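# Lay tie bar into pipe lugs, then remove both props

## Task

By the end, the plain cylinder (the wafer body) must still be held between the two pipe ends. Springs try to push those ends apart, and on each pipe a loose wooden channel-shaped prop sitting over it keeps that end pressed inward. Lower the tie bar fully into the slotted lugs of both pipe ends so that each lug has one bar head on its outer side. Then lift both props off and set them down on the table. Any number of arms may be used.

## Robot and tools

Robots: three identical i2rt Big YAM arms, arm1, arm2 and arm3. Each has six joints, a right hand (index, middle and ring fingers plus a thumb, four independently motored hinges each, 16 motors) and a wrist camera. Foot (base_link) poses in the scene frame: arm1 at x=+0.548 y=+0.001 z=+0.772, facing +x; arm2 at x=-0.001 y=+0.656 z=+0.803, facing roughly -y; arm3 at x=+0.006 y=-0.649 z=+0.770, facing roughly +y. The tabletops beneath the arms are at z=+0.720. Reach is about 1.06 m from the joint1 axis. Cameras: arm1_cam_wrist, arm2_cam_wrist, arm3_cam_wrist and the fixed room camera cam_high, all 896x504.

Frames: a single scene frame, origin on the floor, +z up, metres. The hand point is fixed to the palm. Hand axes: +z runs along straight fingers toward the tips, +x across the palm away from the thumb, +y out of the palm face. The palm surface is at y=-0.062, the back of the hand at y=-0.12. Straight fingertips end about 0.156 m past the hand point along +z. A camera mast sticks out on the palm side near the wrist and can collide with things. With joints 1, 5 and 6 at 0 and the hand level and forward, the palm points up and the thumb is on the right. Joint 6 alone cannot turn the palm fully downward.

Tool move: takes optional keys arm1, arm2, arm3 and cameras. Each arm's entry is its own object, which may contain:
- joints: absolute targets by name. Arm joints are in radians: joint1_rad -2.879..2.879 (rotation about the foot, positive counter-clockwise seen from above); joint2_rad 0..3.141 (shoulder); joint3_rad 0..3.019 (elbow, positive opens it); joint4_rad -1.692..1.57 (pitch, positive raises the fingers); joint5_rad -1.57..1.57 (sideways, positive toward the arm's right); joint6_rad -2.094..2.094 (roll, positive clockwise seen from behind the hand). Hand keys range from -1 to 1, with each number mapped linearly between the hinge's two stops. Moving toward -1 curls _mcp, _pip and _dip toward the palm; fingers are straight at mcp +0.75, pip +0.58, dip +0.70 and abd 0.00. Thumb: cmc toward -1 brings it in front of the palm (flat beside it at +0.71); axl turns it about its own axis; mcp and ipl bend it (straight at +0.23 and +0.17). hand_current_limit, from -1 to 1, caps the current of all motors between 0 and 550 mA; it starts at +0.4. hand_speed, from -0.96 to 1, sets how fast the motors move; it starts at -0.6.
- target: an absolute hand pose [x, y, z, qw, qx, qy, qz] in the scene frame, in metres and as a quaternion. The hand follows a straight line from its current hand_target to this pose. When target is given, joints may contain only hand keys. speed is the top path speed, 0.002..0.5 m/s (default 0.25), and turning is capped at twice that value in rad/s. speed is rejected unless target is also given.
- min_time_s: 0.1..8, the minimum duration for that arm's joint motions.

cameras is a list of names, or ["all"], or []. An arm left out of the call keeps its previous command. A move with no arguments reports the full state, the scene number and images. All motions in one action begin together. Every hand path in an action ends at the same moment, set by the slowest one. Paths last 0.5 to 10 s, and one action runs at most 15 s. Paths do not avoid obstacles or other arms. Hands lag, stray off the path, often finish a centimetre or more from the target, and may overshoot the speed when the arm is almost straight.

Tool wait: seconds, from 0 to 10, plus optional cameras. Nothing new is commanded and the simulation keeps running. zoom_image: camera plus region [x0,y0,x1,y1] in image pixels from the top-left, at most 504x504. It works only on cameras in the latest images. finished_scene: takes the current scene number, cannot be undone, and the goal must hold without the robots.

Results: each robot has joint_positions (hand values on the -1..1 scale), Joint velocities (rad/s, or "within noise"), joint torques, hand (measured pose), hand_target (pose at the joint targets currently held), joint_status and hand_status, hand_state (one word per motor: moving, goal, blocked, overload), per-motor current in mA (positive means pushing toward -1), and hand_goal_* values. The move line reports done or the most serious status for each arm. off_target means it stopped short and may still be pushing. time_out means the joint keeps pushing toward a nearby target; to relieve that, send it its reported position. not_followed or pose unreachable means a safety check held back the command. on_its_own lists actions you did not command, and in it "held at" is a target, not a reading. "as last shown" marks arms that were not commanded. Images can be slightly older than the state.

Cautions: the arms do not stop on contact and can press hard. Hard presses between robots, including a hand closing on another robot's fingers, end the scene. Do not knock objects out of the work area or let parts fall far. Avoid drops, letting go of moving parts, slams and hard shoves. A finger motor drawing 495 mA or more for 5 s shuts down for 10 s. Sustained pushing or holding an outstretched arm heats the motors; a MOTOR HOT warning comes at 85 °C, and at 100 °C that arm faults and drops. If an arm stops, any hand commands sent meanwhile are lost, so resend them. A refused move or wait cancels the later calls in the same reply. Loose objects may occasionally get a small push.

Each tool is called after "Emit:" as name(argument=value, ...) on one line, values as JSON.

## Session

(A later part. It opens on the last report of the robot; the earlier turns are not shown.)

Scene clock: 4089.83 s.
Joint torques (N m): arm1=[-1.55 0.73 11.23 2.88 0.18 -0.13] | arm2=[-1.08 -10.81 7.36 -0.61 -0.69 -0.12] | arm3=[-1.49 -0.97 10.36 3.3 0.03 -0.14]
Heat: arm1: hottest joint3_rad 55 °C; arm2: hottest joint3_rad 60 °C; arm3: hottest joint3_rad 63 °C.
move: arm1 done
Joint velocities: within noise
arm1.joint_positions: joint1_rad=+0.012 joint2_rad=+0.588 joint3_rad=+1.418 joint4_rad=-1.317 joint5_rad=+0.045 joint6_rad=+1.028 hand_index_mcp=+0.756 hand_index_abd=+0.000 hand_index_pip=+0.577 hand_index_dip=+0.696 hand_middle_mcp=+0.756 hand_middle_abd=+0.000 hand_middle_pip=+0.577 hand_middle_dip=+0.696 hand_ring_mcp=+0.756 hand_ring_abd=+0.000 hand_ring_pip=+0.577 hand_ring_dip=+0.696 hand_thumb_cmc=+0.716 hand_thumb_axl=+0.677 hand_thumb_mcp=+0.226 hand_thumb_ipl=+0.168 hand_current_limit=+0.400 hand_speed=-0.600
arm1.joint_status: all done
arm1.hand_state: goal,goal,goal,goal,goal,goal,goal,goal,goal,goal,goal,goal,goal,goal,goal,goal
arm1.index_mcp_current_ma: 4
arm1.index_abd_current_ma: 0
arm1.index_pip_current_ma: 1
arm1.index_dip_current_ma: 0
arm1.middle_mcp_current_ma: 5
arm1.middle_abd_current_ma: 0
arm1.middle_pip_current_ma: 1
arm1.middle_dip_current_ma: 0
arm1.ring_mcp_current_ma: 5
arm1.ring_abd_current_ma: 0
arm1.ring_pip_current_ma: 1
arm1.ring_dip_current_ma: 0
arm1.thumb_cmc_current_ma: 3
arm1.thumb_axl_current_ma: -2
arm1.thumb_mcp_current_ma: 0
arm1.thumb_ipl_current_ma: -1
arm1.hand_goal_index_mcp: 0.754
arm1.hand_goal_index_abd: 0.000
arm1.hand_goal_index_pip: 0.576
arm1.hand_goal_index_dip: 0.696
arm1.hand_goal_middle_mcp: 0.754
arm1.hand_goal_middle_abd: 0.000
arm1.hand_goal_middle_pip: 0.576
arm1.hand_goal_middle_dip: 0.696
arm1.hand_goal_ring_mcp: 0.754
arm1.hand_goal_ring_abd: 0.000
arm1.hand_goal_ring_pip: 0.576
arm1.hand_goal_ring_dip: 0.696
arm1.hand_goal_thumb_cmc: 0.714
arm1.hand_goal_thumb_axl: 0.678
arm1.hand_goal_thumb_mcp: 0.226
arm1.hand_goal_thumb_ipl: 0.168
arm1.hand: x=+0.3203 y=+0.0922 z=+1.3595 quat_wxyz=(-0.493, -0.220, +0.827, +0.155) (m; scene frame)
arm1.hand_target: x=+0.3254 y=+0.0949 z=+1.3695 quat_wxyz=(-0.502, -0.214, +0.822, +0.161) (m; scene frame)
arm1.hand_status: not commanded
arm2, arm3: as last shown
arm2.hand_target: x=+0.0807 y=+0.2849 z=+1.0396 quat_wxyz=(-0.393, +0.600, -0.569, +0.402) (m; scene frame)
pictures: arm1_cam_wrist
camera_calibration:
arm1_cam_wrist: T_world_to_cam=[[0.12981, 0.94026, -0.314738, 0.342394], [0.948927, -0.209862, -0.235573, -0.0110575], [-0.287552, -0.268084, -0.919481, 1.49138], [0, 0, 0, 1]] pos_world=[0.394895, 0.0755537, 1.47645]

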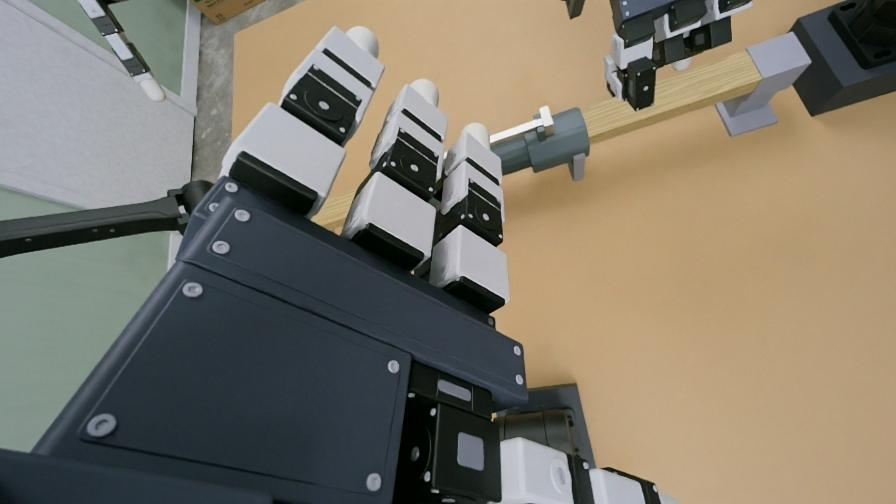

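Emit:
move(arm2={"target":[0.069,0.285,0.99,-0.4085,0.603,-0.558,0.3985],"speed":0.1}, cameras=["arm1_cam_wrist","cam_high"])

Emit:
zoom_image(camera="arm1_cam_wrist", region=[560, 0, 820, 160])

Scene clock: 4124.57 s.
Joint torques (N m): arm1=[-1.67 1.73 10.96 2.77 0.06 -0.07] | arm2=[-0.97 -9.35 7.12 -0.77 -0.68 -0.14] | arm3=[-1.55 -0.91 10.36 3.25 0.03 -0.14]
Heat: arm1: hottest joint3_rad 55 °C; arm2: hottest joint3_rad 59 °C; arm3: hottest joint3_rad 63 °C.
move: arm2 done
Joint velocities: within noise
arm1, arm3: as last shown
arm2.joint_positions: joint1_rad=-0.184 joint2_rad=+1.504 joint3_rad=+1.200 joint4_rad=-1.698 joint5_rad=-1.160 joint6_rad=+1.072 hand_index_mcp=-0.699 hand_index_abd=-0.001 hand_index_pip=+1.000 hand_index_dip=+1.000 hand_middle_mcp=-0.698 hand_middle_abd=+0.001 hand_middle_pip=+1.000 hand_middle_dip=+1.000 hand_ring_mcp=+0.170 hand_ring_abd=+0.001 hand_ring_pip=-0.800 hand_ring_dip=-0.603 hand_thumb_cmc=-0.569 hand_thumb_axl=+0.678 hand_thumb_mcp=+0.344 hand_thumb_ipl=+0.165 hand_current_limit=+0.500 hand_speed=-0.500
arm2.joint_status: not commanded
arm2.hand_state: goal,goal,goal,goal,goal,goal,goal,goal,overload,goal,goal,goal,goal,goal,goal,goal
arm2.index_mcp_current_ma: 0
arm2.index_abd_current_ma: 0
arm2.index_pip_current_ma: 0
arm2.index_dip_current_ma: 0
arm2.middle_mcp_current_ma: 1
arm2.middle_abd_current_ma: 0
arm2.middle_pip_current_ma: 0
arm2.middle_dip_current_ma: 0
arm2.ring_mcp_current_ma: 0
arm2.ring_abd_current_ma: 0
arm2.ring_pip_current_ma: 0
arm2.ring_dip_current_ma: -1
arm2.thumb_cmc_current_ma: 1
arm2.thumb_axl_current_ma: 0
arm2.thumb_mcp_current_ma: -6
arm2.thumb_ipl_current_ma: -2
arm2.hand_goal_index_mcp: -0.700
arm2.hand_goal_index_abd: 0.000
arm2.hand_goal_index_pip: 1.000
arm2.hand_goal_index_dip: 1.000
arm2.hand_goal_middle_mcp: -0.700
arm2.hand_goal_middle_abd: 0.000
arm2.hand_goal_middle_pip: 1.000
arm2.hand_goal_middle_dip: 1.000
arm2.hand_goal_ring_mcp: 0.754
arm2.hand_goal_ring_abd: 0.000
arm2.hand_goal_ring_pip: -0.800
arm2.hand_goal_ring_dip: -0.600
arm2.hand_goal_thumb_cmc: -0.570
arm2.hand_goal_thumb_axl: 0.678
arm2.hand_goal_thumb_mcp: 0.350
arm2.hand_goal_thumb_ipl: 0.168
arm2.hand: x=+0.0736 y=+0.2864 z=+0.9910 quat_wxyz=(-0.405, +0.604, -0.559, +0.398) (m; scene frame)
arm2.hand_target: x=+0.0693 y=+0.2850 z=+0.9899 quat_wxyz=(-0.404, +0.602, -0.561, +0.399) (m; scene frame)
arm2.hand_status: done (0.005 m and 0.4 deg from the pose sent, 0.046 m and 1.8 deg at the start; a joint's target at an end of its range on 39 of 41 steps)
pictures: arm1_cam_wrist, cam_high
camera_calibration:
arm1_cam_wrist: T_world_to_cam=[[0.12981, 0.94026, -0.314738, 0.342394], [0.948927, -0.209862, -0.235573, -0.0110575], [-0.287552, -0.268084, -0.919481, 1.49138], [0, 0, 0, 1]] pos_world=[0.394895, 0.0755537, 1.47645]

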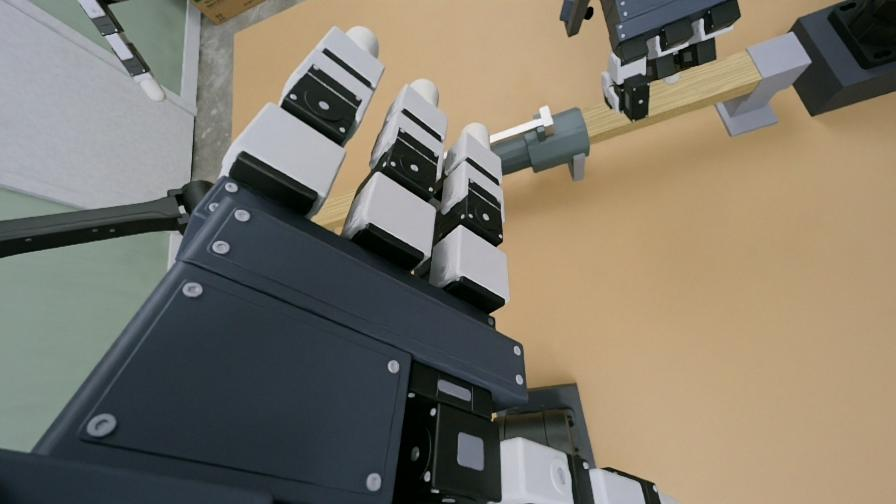

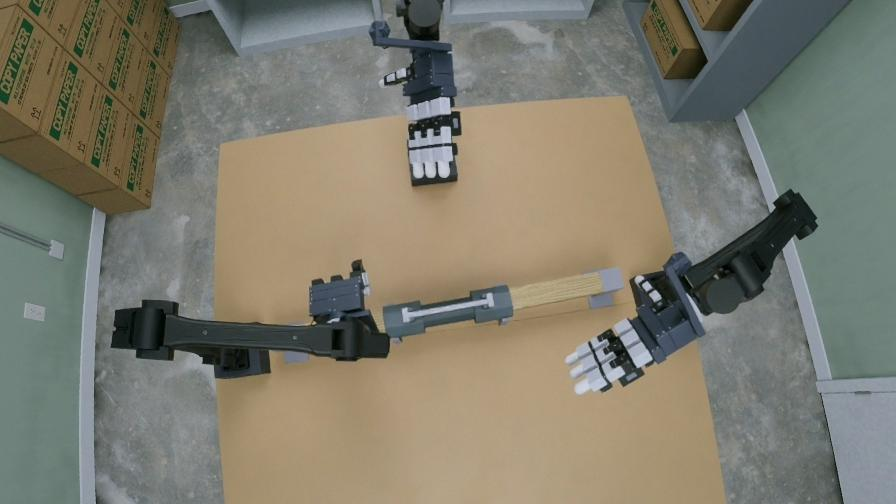

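Scaled by 1.938 from the camera's 896x504 image, which has a finer 1280x720 frame.

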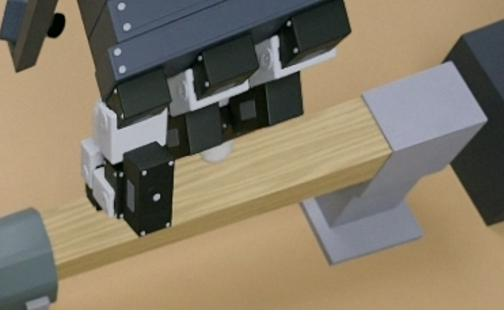

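Emit:
move(arm2={"target":[0.069,0.285,0.95,-0.4085,0.603,-0.558,0.3985],"speed":0.08}, cameras=["arm1_cam_wrist"])

Emit:
zoom_image(camera="arm1_cam_wrist", region=[560, 0, 780, 150])

Scene clock: 4134.40 s.
Joint torques (N m): arm1=[-2.2 1.38 10.89 2.85 0.07 -0.11] | arm2=[-1.03 -9.23 6.53 0.06 -0.66 -0.11] | arm3=[-1.49 -0.85 10.35 3.26 0.03 -0.13]
Heat: arm1: hottest joint3_rad 55 °C; arm2: hottest joint3_rad 60 °C; arm3: hottest joint3_rad 63 °C.
move: arm2 done
Joint velocities: within noise
arm1, arm3: as last shown
arm2.joint_positions: joint1_rad=-0.186 joint2_rad=+1.550 joint3_rad=+1.141 joint4_rad=-1.639 joint5_rad=-1.160 joint6_rad=+1.044 hand_index_mcp=-0.699 hand_index_abd=-0.001 hand_index_pip=+1.000 hand_index_dip=+1.000 hand_middle_mcp=-0.698 hand_middle_abd=+0.001 hand_middle_pip=+1.000 hand_middle_dip=+1.000 hand_ring_mcp=+0.170 hand_ring_abd=+0.001 hand_ring_pip=-0.800 hand_ring_dip=-0.603 hand_thumb_cmc=-0.569 hand_thumb_axl=+0.678 hand_thumb_mcp=+0.344 hand_thumb_ipl=+0.165 hand_current_limit=+0.500 hand_speed=-0.500
arm2.joint_status: not commanded
arm2.hand_state: goal,goal,goal,goal,goal,goal,goal,goal,overload,goal,goal,goal,goal,goal,goal,goal
arm2.index_mcp_current_ma: 0
arm2.index_abd_current_ma: 0
arm2.index_pip_current_ma: 0
arm2.index_dip_current_ma: 0
arm2.middle_mcp_current_ma: 1
arm2.middle_abd_current_ma: 0
arm2.middle_pip_current_ma: 0
arm2.middle_dip_current_ma: 0
arm2.ring_mcp_current_ma: 0
arm2.ring_abd_current_ma: 0
arm2.ring_pip_current_ma: 0
arm2.ring_dip_current_ma: -1
arm2.thumb_cmc_current_ma: 1
arm2.thumb_axl_current_ma: 0
arm2.thumb_mcp_current_ma: -6
arm2.thumb_ipl_current_ma: -2
arm2.hand_goal_index_mcp: -0.700
arm2.hand_goal_index_abd: 0.000
arm2.hand_goal_index_pip: 1.000
arm2.hand_goal_index_dip: 1.000
arm2.hand_goal_middle_mcp: -0.700
arm2.hand_goal_middle_abd: 0.000
arm2.hand_goal_middle_pip: 1.000
arm2.hand_goal_middle_dip: 1.000
arm2.hand_goal_ring_mcp: 0.754
arm2.hand_goal_ring_abd: 0.000
arm2.hand_goal_ring_pip: -0.800
arm2.hand_goal_ring_dip: -0.600
arm2.hand_goal_thumb_cmc: -0.570
arm2.hand_goal_thumb_axl: 0.678
arm2.hand_goal_thumb_mcp: 0.350
arm2.hand_goal_thumb_ipl: 0.168
arm2.hand: x=+0.0741 y=+0.2902 z=+0.9540 quat_wxyz=(-0.415, +0.601, -0.559, +0.393) (m; scene frame)
arm2.hand_target: x=+0.0690 y=+0.2851 z=+0.9501 quat_wxyz=(-0.408, +0.603, -0.558, +0.398) (m; scene frame)
arm2.hand_status: done (0.008 m and 0.9 deg from the pose sent, 0.041 m and 0.4 deg at the start)
pictures: arm1_cam_wrist
camera_calibration:
arm1_cam_wrist: T_world_to_cam=[[0.12981, 0.94026, -0.314738, 0.342394], [0.948927, -0.209862, -0.235573, -0.0110575], [-0.287552, -0.268084, -0.919481, 1.49138], [0, 0, 0, 1]] pos_world=[0.394895, 0.0755537, 1.47645]

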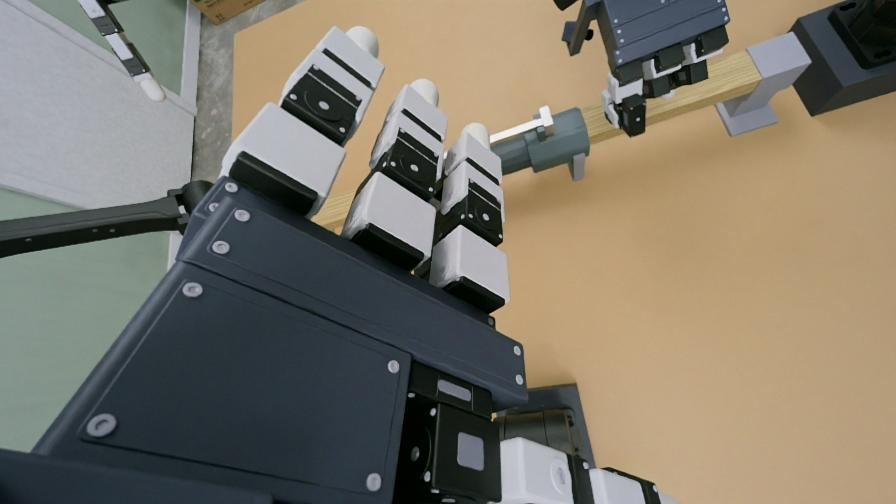

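Scaled by 2.291 from the camera's 896x504 image, which has a finer 1280x720 frame.

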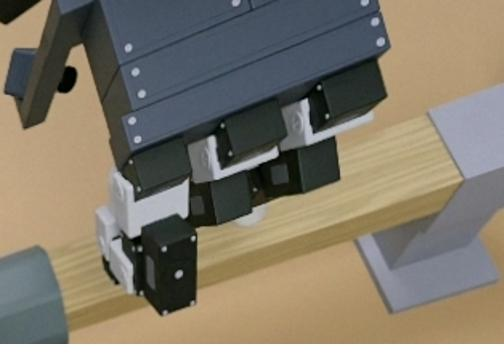

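Emit:
move(arm2={"target":[0.087,0.283,0.95,-0.4085,0.603,-0.558,0.3985],"speed":0.08})

Emit:
move(arm2={"target":[0.087,0.283,0.92,-0.4085,0.603,-0.558,0.3985],"speed":0.06}, cameras=["arm1_cam_wrist"])

Emit:
zoom_image(camera="arm1_cam_wrist", region=[560, 20, 780, 170])

Scene clock: 4178.40 s.
Joint torques (N m): arm1=[-1.44 2.14 10.93 2.8 0.06 -0.09] | arm2=[0.85 -10.64 6.6 0.09 -0.98 0.18] | arm3=[-1.49 -0.85 10.36 3.26 0.03 -0.14]
Heat: arm1: hottest joint3_rad 55 °C; arm2: hottest joint3_rad 58 °C; arm3: hottest joint3_rad 64 °C.
move: arm2 done
Joint velocities: within noise
arm1, arm3: as last shown
arm2.joint_positions: joint1_rad=-0.163 joint2_rad=+1.550 joint3_rad=+1.129 joint4_rad=-1.549 joint5_rad=-1.172 joint6_rad=+1.122 hand_index_mcp=-0.699 hand_index_abd=-0.001 hand_index_pip=+1.000 hand_index_dip=+1.000 hand_middle_mcp=-0.698 hand_middle_abd=+0.001 hand_middle_pip=+1.000 hand_middle_dip=+1.000 hand_ring_mcp=+0.170 hand_ring_abd=+0.001 hand_ring_pip=-0.800 hand_ring_dip=-0.603 hand_thumb_cmc=-0.569 hand_thumb_axl=+0.678 hand_thumb_mcp=+0.344 hand_thumb_ipl=+0.165 hand_current_limit=+0.500 hand_speed=-0.500
arm2.joint_status: not commanded
arm2.hand_state: goal,goal,goal,goal,goal,goal,goal,goal,overload,goal,goal,goal,goal,goal,goal,goal
arm2.index_mcp_current_ma: 0
arm2.index_abd_current_ma: 0
arm2.index_pip_current_ma: 0
arm2.index_dip_current_ma: 0
arm2.middle_mcp_current_ma: 1
arm2.middle_abd_current_ma: 0
arm2.middle_pip_current_ma: 0
arm2.middle_dip_current_ma: 0
arm2.ring_mcp_current_ma: 0
arm2.ring_abd_current_ma: 0
arm2.ring_pip_current_ma: 0
arm2.ring_dip_current_ma: -1
arm2.thumb_cmc_current_ma: 1
arm2.thumb_axl_current_ma: 0
arm2.thumb_mcp_current_ma: -6
arm2.thumb_ipl_current_ma: -2
arm2.hand_goal_index_mcp: -0.700
arm2.hand_goal_index_abd: 0.000
arm2.hand_goal_index_pip: 1.000
arm2.hand_goal_index_dip: 1.000
arm2.hand_goal_middle_mcp: -0.700
arm2.hand_goal_middle_abd: 0.000
arm2.hand_goal_middle_pip: 1.000
arm2.hand_goal_middle_dip: 1.000
arm2.hand_goal_ring_mcp: 0.754
arm2.hand_goal_ring_abd: 0.000
arm2.hand_goal_ring_pip: -0.800
arm2.hand_goal_ring_dip: -0.600
arm2.hand_goal_thumb_cmc: -0.570
arm2.hand_goal_thumb_axl: 0.678
arm2.hand_goal_thumb_mcp: 0.350
arm2.hand_goal_thumb_ipl: 0.168
arm2.hand: x=+0.0827 y=+0.2836 z=+0.9468 quat_wxyz=(-0.410, +0.600, -0.561, +0.396) (m; scene frame)
arm2.hand_target: x=+0.0869 y=+0.2830 z=+0.9500 quat_wxyz=(-0.408, +0.603, -0.558, +0.398) (m; scene frame)
arm2.hand_status: done (0.005 m and 0.6 deg from the pose sent, 0.015 m and 1.0 deg at the start)
pictures: none

Scene clock: 4179.53 s.
Joint torques (N m): arm1=[0.09 2.37 10.7 2.69 0.11 -0.07] | arm2=[0.85 -9.23 6.5 0.14 -0.96 0.12] | arm3=[-1.44 -1.03 10.33 3.28 0.03 -0.12]
Heat: arm1: hottest joint3_rad 55 °C; arm2: hottest joint3_rad 58 °C; arm3: hottest joint3_rad 64 °C.
move: arm2 done
Joint velocities: within noise
arm1, arm3: as last shown
arm2.joint_positions: joint1_rad=-0.163 joint2_rad=+1.566 joint3_rad=+1.082 joint4_rad=-1.469 joint5_rad=-1.172 joint6_rad=+1.122 hand_index_mcp=-0.699 hand_index_abd=-0.001 hand_index_pip=+1.000 hand_index_dip=+1.000 hand_middle_mcp=-0.698 hand_middle_abd=+0.001 hand_middle_pip=+1.000 hand_middle_dip=+1.000 hand_ring_mcp=+0.170 hand_ring_abd=+0.001 hand_ring_pip=-0.800 hand_ring_dip=-0.603 hand_thumb_cmc=-0.569 hand_thumb_axl=+0.678 hand_thumb_mcp=+0.344 hand_thumb_ipl=+0.165 hand_current_limit=+0.500 hand_speed=-0.500
arm2.joint_status: not commanded
arm2.hand_state: goal,goal,goal,goal,goal,goal,goal,goal,overload,goal,goal,goal,goal,goal,goal,goal
arm2.index_mcp_current_ma: 0
arm2.index_abd_current_ma: 0
arm2.index_pip_current_ma: 0
arm2.index_dip_current_ma: 0
arm2.middle_mcp_current_ma: 1
arm2.middle_abd_current_ma: 0
arm2.middle_pip_current_ma: 0
arm2.middle_dip_current_ma: 0
arm2.ring_mcp_current_ma: 0
arm2.ring_abd_current_ma: 0
arm2.ring_pip_current_ma: 0
arm2.ring_dip_current_ma: -1
arm2.thumb_cmc_current_ma: 1
arm2.thumb_axl_current_ma: 0
arm2.thumb_mcp_current_ma: -6
arm2.thumb_ipl_current_ma: -2
arm2.hand_goal_index_mcp: -0.700
arm2.hand_goal_index_abd: 0.000
arm2.hand_goal_index_pip: 1.000
arm2.hand_goal_index_dip: 1.000
arm2.hand_goal_middle_mcp: -0.700
arm2.hand_goal_middle_abd: 0.000
arm2.hand_goal_middle_pip: 1.000
arm2.hand_goal_middle_dip: 1.000
arm2.hand_goal_ring_mcp: 0.754
arm2.hand_goal_ring_abd: 0.000
arm2.hand_goal_ring_pip: -0.800
arm2.hand_goal_ring_dip: -0.600
arm2.hand_goal_thumb_cmc: -0.570
arm2.hand_goal_thumb_axl: 0.678
arm2.hand_goal_thumb_mcp: 0.350
arm2.hand_goal_thumb_ipl: 0.168
arm2.hand: x=+0.0830 y=+0.2843 z=+0.9233 quat_wxyz=(-0.404, +0.604, -0.558, +0.401) (m; scene frame)
arm2.hand_target: x=+0.0869 y=+0.2830 z=+0.9200 quat_wxyz=(-0.408, +0.603, -0.558, +0.398) (m; scene frame)
arm2.hand_status: done (0.005 m and 0.5 deg from the pose sent, 0.027 m and 0.6 deg at the start)
pictures: arm1_cam_wrist
camera_calibration:
arm1_cam_wrist: T_world_to_cam=[[0.12981, 0.94026, -0.314738, 0.342394], [0.948927, -0.209862, -0.235573, -0.0110575], [-0.287552, -0.268084, -0.919481, 1.49138], [0, 0, 0, 1]] pos_world=[0.394895, 0.0755537, 1.47645]

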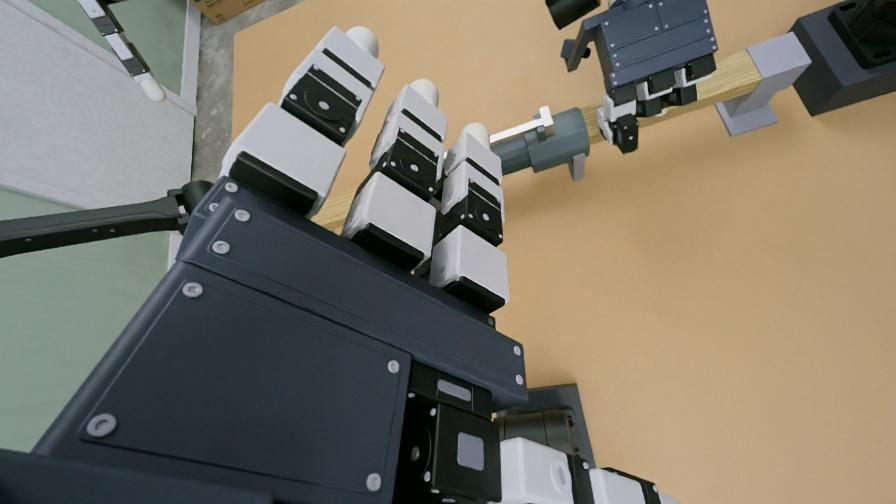

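Scaled by 2.291 from the camera's 896x504 image, which has a finer 1280x720 frame.

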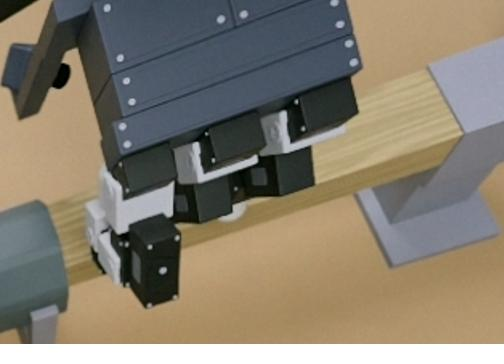

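Emit:
move(arm2={"target":[0.102,0.283,0.925,-0.4085,0.603,-0.558,0.3985],"speed":0.08})

Emit:
move(arm2={"target":[0.102,0.283,0.90,-0.4085,0.603,-0.558,0.3985],"speed":0.06}, cameras=["arm1_cam_wrist","cam_high"])

Emit:
zoom_image(camera="arm1_cam_wrist", region=[560, 20, 780, 170])

Scene clock: 4194.60 s.
Joint torques (N m): arm1=[-1.08 1.49 10.93 2.89 0.11 -0.1] | arm2=[0.91 -11.22 6.43 0.16 -1 0.14] | arm3=[-1.38 -0.97 10.39 3.26 0.02 -0.13]
Heat: arm1: hottest joint3_rad 55 °C; arm2: hottest joint3_rad 59 °C; arm3: hottest joint3_rad 64 °C.
move: arm2 done
Joint velocities: within noise
arm1: as last shown
arm2.joint_positions: joint1_rad=-0.126 joint2_rad=+1.566 joint3_rad=+1.073 joint4_rad=-1.399 joint5_rad=-1.185 joint6_rad=+1.213 hand_index_mcp=-0.699 hand_index_abd=-0.001 hand_index_pip=+1.000 hand_index_dip=+1.000 hand_middle_mcp=-0.698 hand_middle_abd=+0.001 hand_middle_pip=+1.000 hand_middle_dip=+1.000 hand_ring_mcp=+0.170 hand_ring_abd=+0.001 hand_ring_pip=-0.800 hand_ring_dip=-0.603 hand_thumb_cmc=-0.569 hand_thumb_axl=+0.678 hand_thumb_mcp=+0.344 hand_thumb_ipl=+0.165 hand_current_limit=+0.500 hand_speed=-0.500
arm2.joint_status: not commanded
arm2.hand_state: goal,goal,goal,goal,goal,goal,goal,goal,overload,goal,goal,goal,goal,goal,goal,goal
arm2.index_mcp_current_ma: 0
arm2.index_abd_current_ma: 0
arm2.index_pip_current_ma: 0
arm2.index_dip_current_ma: 0
arm2.middle_mcp_current_ma: 1
arm2.middle_abd_current_ma: 0
arm2.middle_pip_current_ma: 0
arm2.middle_dip_current_ma: 0
arm2.ring_mcp_current_ma: 0
arm2.ring_abd_current_ma: 0
arm2.ring_pip_current_ma: 0
arm2.ring_dip_current_ma: -1
arm2.thumb_cmc_current_ma: 1
arm2.thumb_axl_current_ma: 0
arm2.thumb_mcp_current_ma: -6
arm2.thumb_ipl_current_ma: -2
arm2.hand_goal_index_mcp: -0.700
arm2.hand_goal_index_abd: 0.000
arm2.hand_goal_index_pip: 1.000
arm2.hand_goal_index_dip: 1.000
arm2.hand_goal_middle_mcp: -0.700
arm2.hand_goal_middle_abd: 0.000
arm2.hand_goal_middle_pip: 1.000
arm2.hand_goal_middle_dip: 1.000
arm2.hand_goal_ring_mcp: 0.754
arm2.hand_goal_ring_abd: 0.000
arm2.hand_goal_ring_pip: -0.800
arm2.hand_goal_ring_dip: -0.600
arm2.hand_goal_thumb_cmc: -0.570
arm2.hand_goal_thumb_axl: 0.678
arm2.hand_goal_thumb_mcp: 0.350
arm2.hand_goal_thumb_ipl: 0.168
arm2.hand: x=+0.0976 y=+0.2838 z=+0.9195 quat_wxyz=(-0.412, +0.598, -0.563, +0.394) (m; scene frame)
arm2.hand_target: x=+0.1020 y=+0.2831 z=+0.9250 quat_wxyz=(-0.409, +0.603, -0.558, +0.398) (m; scene frame)
arm2.hand_status: done (0.007 m and 1.0 deg from the pose sent, 0.019 m and 0.5 deg at the start)
arm3.joint_positions: joint1_rad=+0.360 joint2_rad=+0.793 joint3_rad=+1.201 joint4_rad=-0.772 joint5_rad=+0.042 joint6_rad=+1.066 hand_index_mcp=+0.755 hand_index_abd=+0.001 hand_index_pip=+0.577 hand_index_dip=+0.696 hand_middle_mcp=+0.755 hand_middle_abd=+0.001 hand_middle_pip=+0.577 hand_middle_dip=+0.696 hand_ring_mcp=+0.756 hand_ring_abd=+0.001 hand_ring_pip=+0.577 hand_ring_dip=+0.696 hand_thumb_cmc=+0.715 hand_thumb_axl=+0.677 hand_thumb_mcp=+0.226 hand_thumb_ipl=+0.168 hand_current_limit=+0.400 hand_speed=-0.600
arm3.joint_status: not commanded
arm3.hand_state: goal,goal,goal,goal,goal,goal,goal,goal,goal,goal,goal,goal,goal,goal,goal,goal
arm3.index_mcp_current_ma: 0
arm3.index_abd_current_ma: 0
arm3.index_pip_current_ma: 0
arm3.index_dip_current_ma: 0
arm3.middle_mcp_current_ma: 0
arm3.middle_abd_current_ma: 0
arm3.middle_pip_current_ma: 0
arm3.middle_dip_current_ma: 0
arm3.ring_mcp_current_ma: 0
arm3.ring_abd_current_ma: 0
arm3.ring_pip_current_ma: 0
arm3.ring_dip_current_ma: 0
arm3.thumb_cmc_current_ma: 0
arm3.thumb_axl_current_ma: 0
arm3.thumb_mcp_current_ma: 0
arm3.thumb_ipl_current_ma: 0
arm3.hand_goal_index_mcp: 0.754
arm3.hand_goal_index_abd: 0.000
arm3.hand_goal_index_pip: 0.576
arm3.hand_goal_index_dip: 0.696
arm3.hand_goal_middle_mcp: 0.754
arm3.hand_goal_middle_abd: 0.000
arm3.hand_goal_middle_pip: 0.576
arm3.hand_goal_middle_dip: 0.696
arm3.hand_goal_ring_mcp: 0.754
arm3.hand_goal_ring_abd: 0.000
arm3.hand_goal_ring_pip: 0.576
arm3.hand_goal_ring_dip: 0.696
arm3.hand_goal_thumb_cmc: 0.714
arm3.hand_goal_thumb_axl: 0.678
arm3.hand_goal_thumb_mcp: 0.226
arm3.hand_goal_thumb_ipl: 0.168
arm3.hand: x=-0.0595 y=-0.2582 z=+1.3064 quat_wxyz=(-0.372, +0.278, +0.772, +0.435) (m; scene frame)
arm3.hand_target: x=-0.0611 y=-0.2544 z=+1.3089 quat_wxyz=(-0.376, +0.276, +0.768, +0.439) (m; scene frame)
arm3.hand_status: not commanded
pictures: none

Scene clock: 4195.67 s.
Joint torques (N m): arm1=[-0.5 0.79 11.23 2.88 0.1 -0.15] | arm2=[0.91 -9.17 6.32 0.32 -0.99 0.13] | arm3=[-1.38 -1.08 10.33 3.29 0.02 -0.14]
Heat: arm1: hottest joint3_rad 55 °C; arm2: hottest joint3_rad 59 °C; arm3: hottest joint3_rad 64 °C.
move: arm2 done
Joint velocities: within noise
arm1, arm3: as last shown
arm2.joint_positions: joint1_rad=-0.126 joint2_rad=+1.572 joint3_rad=+1.038 joint4_rad=-1.332 joint5_rad=-1.185 joint6_rad=+1.213 hand_index_mcp=-0.699 hand_index_abd=-0.001 hand_index_pip=+1.000 hand_index_dip=+1.000 hand_middle_mcp=-0.698 hand_middle_abd=+0.001 hand_middle_pip=+1.000 hand_middle_dip=+1.000 hand_ring_mcp=+0.170 hand_ring_abd=+0.001 hand_ring_pip=-0.800 hand_ring_dip=-0.603 hand_thumb_cmc=-0.569 hand_thumb_axl=+0.678 hand_thumb_mcp=+0.344 hand_thumb_ipl=+0.165 hand_current_limit=+0.500 hand_speed=-0.500
arm2.joint_status: not commanded
arm2.hand_state: goal,goal,goal,goal,goal,goal,goal,goal,overload,goal,goal,goal,goal,goal,goal,goal
arm2.index_mcp_current_ma: 0
arm2.index_abd_current_ma: 0
arm2.index_pip_current_ma: 0
arm2.index_dip_current_ma: 0
arm2.middle_mcp_current_ma: 1
arm2.middle_abd_current_ma: 0
arm2.middle_pip_current_ma: 0
arm2.middle_dip_current_ma: 0
arm2.ring_mcp_current_ma: 0
arm2.ring_abd_current_ma: 0
arm2.ring_pip_current_ma: 0
arm2.ring_dip_current_ma: -1
arm2.thumb_cmc_current_ma: 1
arm2.thumb_axl_current_ma: 0
arm2.thumb_mcp_current_ma: -6
arm2.thumb_ipl_current_ma: -2
arm2.hand_goal_index_mcp: -0.700
arm2.hand_goal_index_abd: 0.000
arm2.hand_goal_index_pip: 1.000
arm2.hand_goal_index_dip: 1.000
arm2.hand_goal_middle_mcp: -0.700
arm2.hand_goal_middle_abd: 0.000
arm2.hand_goal_middle_pip: 1.000
arm2.hand_goal_middle_dip: 1.000
arm2.hand_goal_ring_mcp: 0.754
arm2.hand_goal_ring_abd: 0.000
arm2.hand_goal_ring_pip: -0.800
arm2.hand_goal_ring_dip: -0.600
arm2.hand_goal_thumb_cmc: -0.570
arm2.hand_goal_thumb_axl: 0.678
arm2.hand_goal_thumb_mcp: 0.350
arm2.hand_goal_thumb_ipl: 0.168
arm2.hand: x=+0.0977 y=+0.2835 z=+0.9039 quat_wxyz=(-0.403, +0.604, -0.558, +0.401) (m; scene frame)
arm2.hand_target: x=+0.1019 y=+0.2831 z=+0.9000 quat_wxyz=(-0.409, +0.603, -0.558, +0.398) (m; scene frame)
arm2.hand_status: done (0.006 m and 0.7 deg from the pose sent, 0.020 m and 0.9 deg at the start)
pictures: arm1_cam_wrist, cam_high
camera_calibration:
arm1_cam_wrist: T_world_to_cam=[[0.12981, 0.94026, -0.314738, 0.342394], [0.948927, -0.209862, -0.235573, -0.0110575], [-0.287552, -0.268084, -0.919481, 1.49138], [0, 0, 0, 1]] pos_world=[0.394895, 0.0755537, 1.47645]

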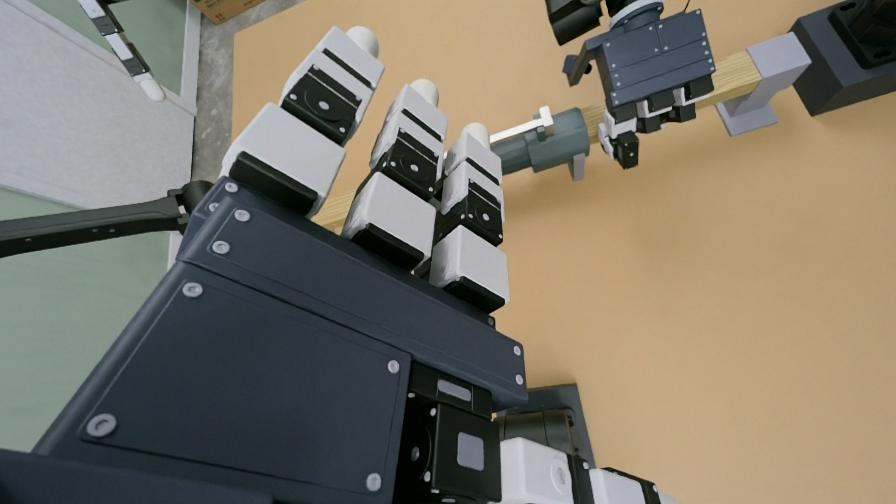

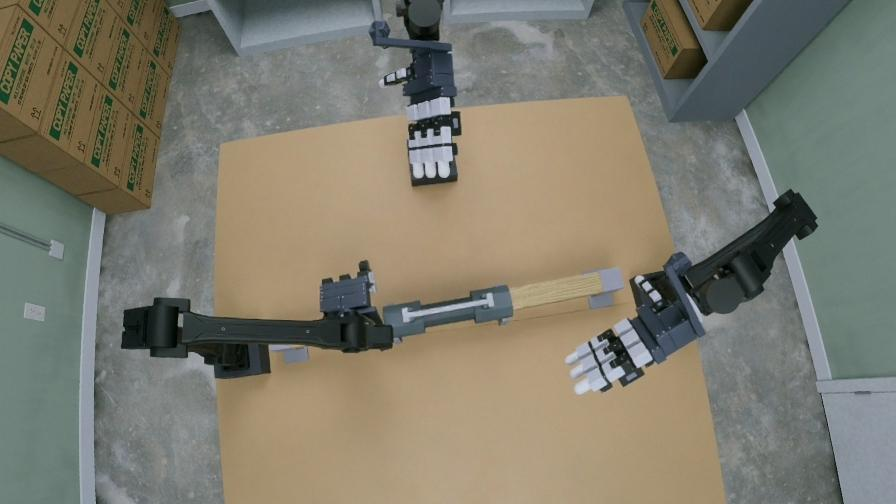

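Scaled by 2.291 from the camera's 896x504 image, which has a finer 1280x720 frame.

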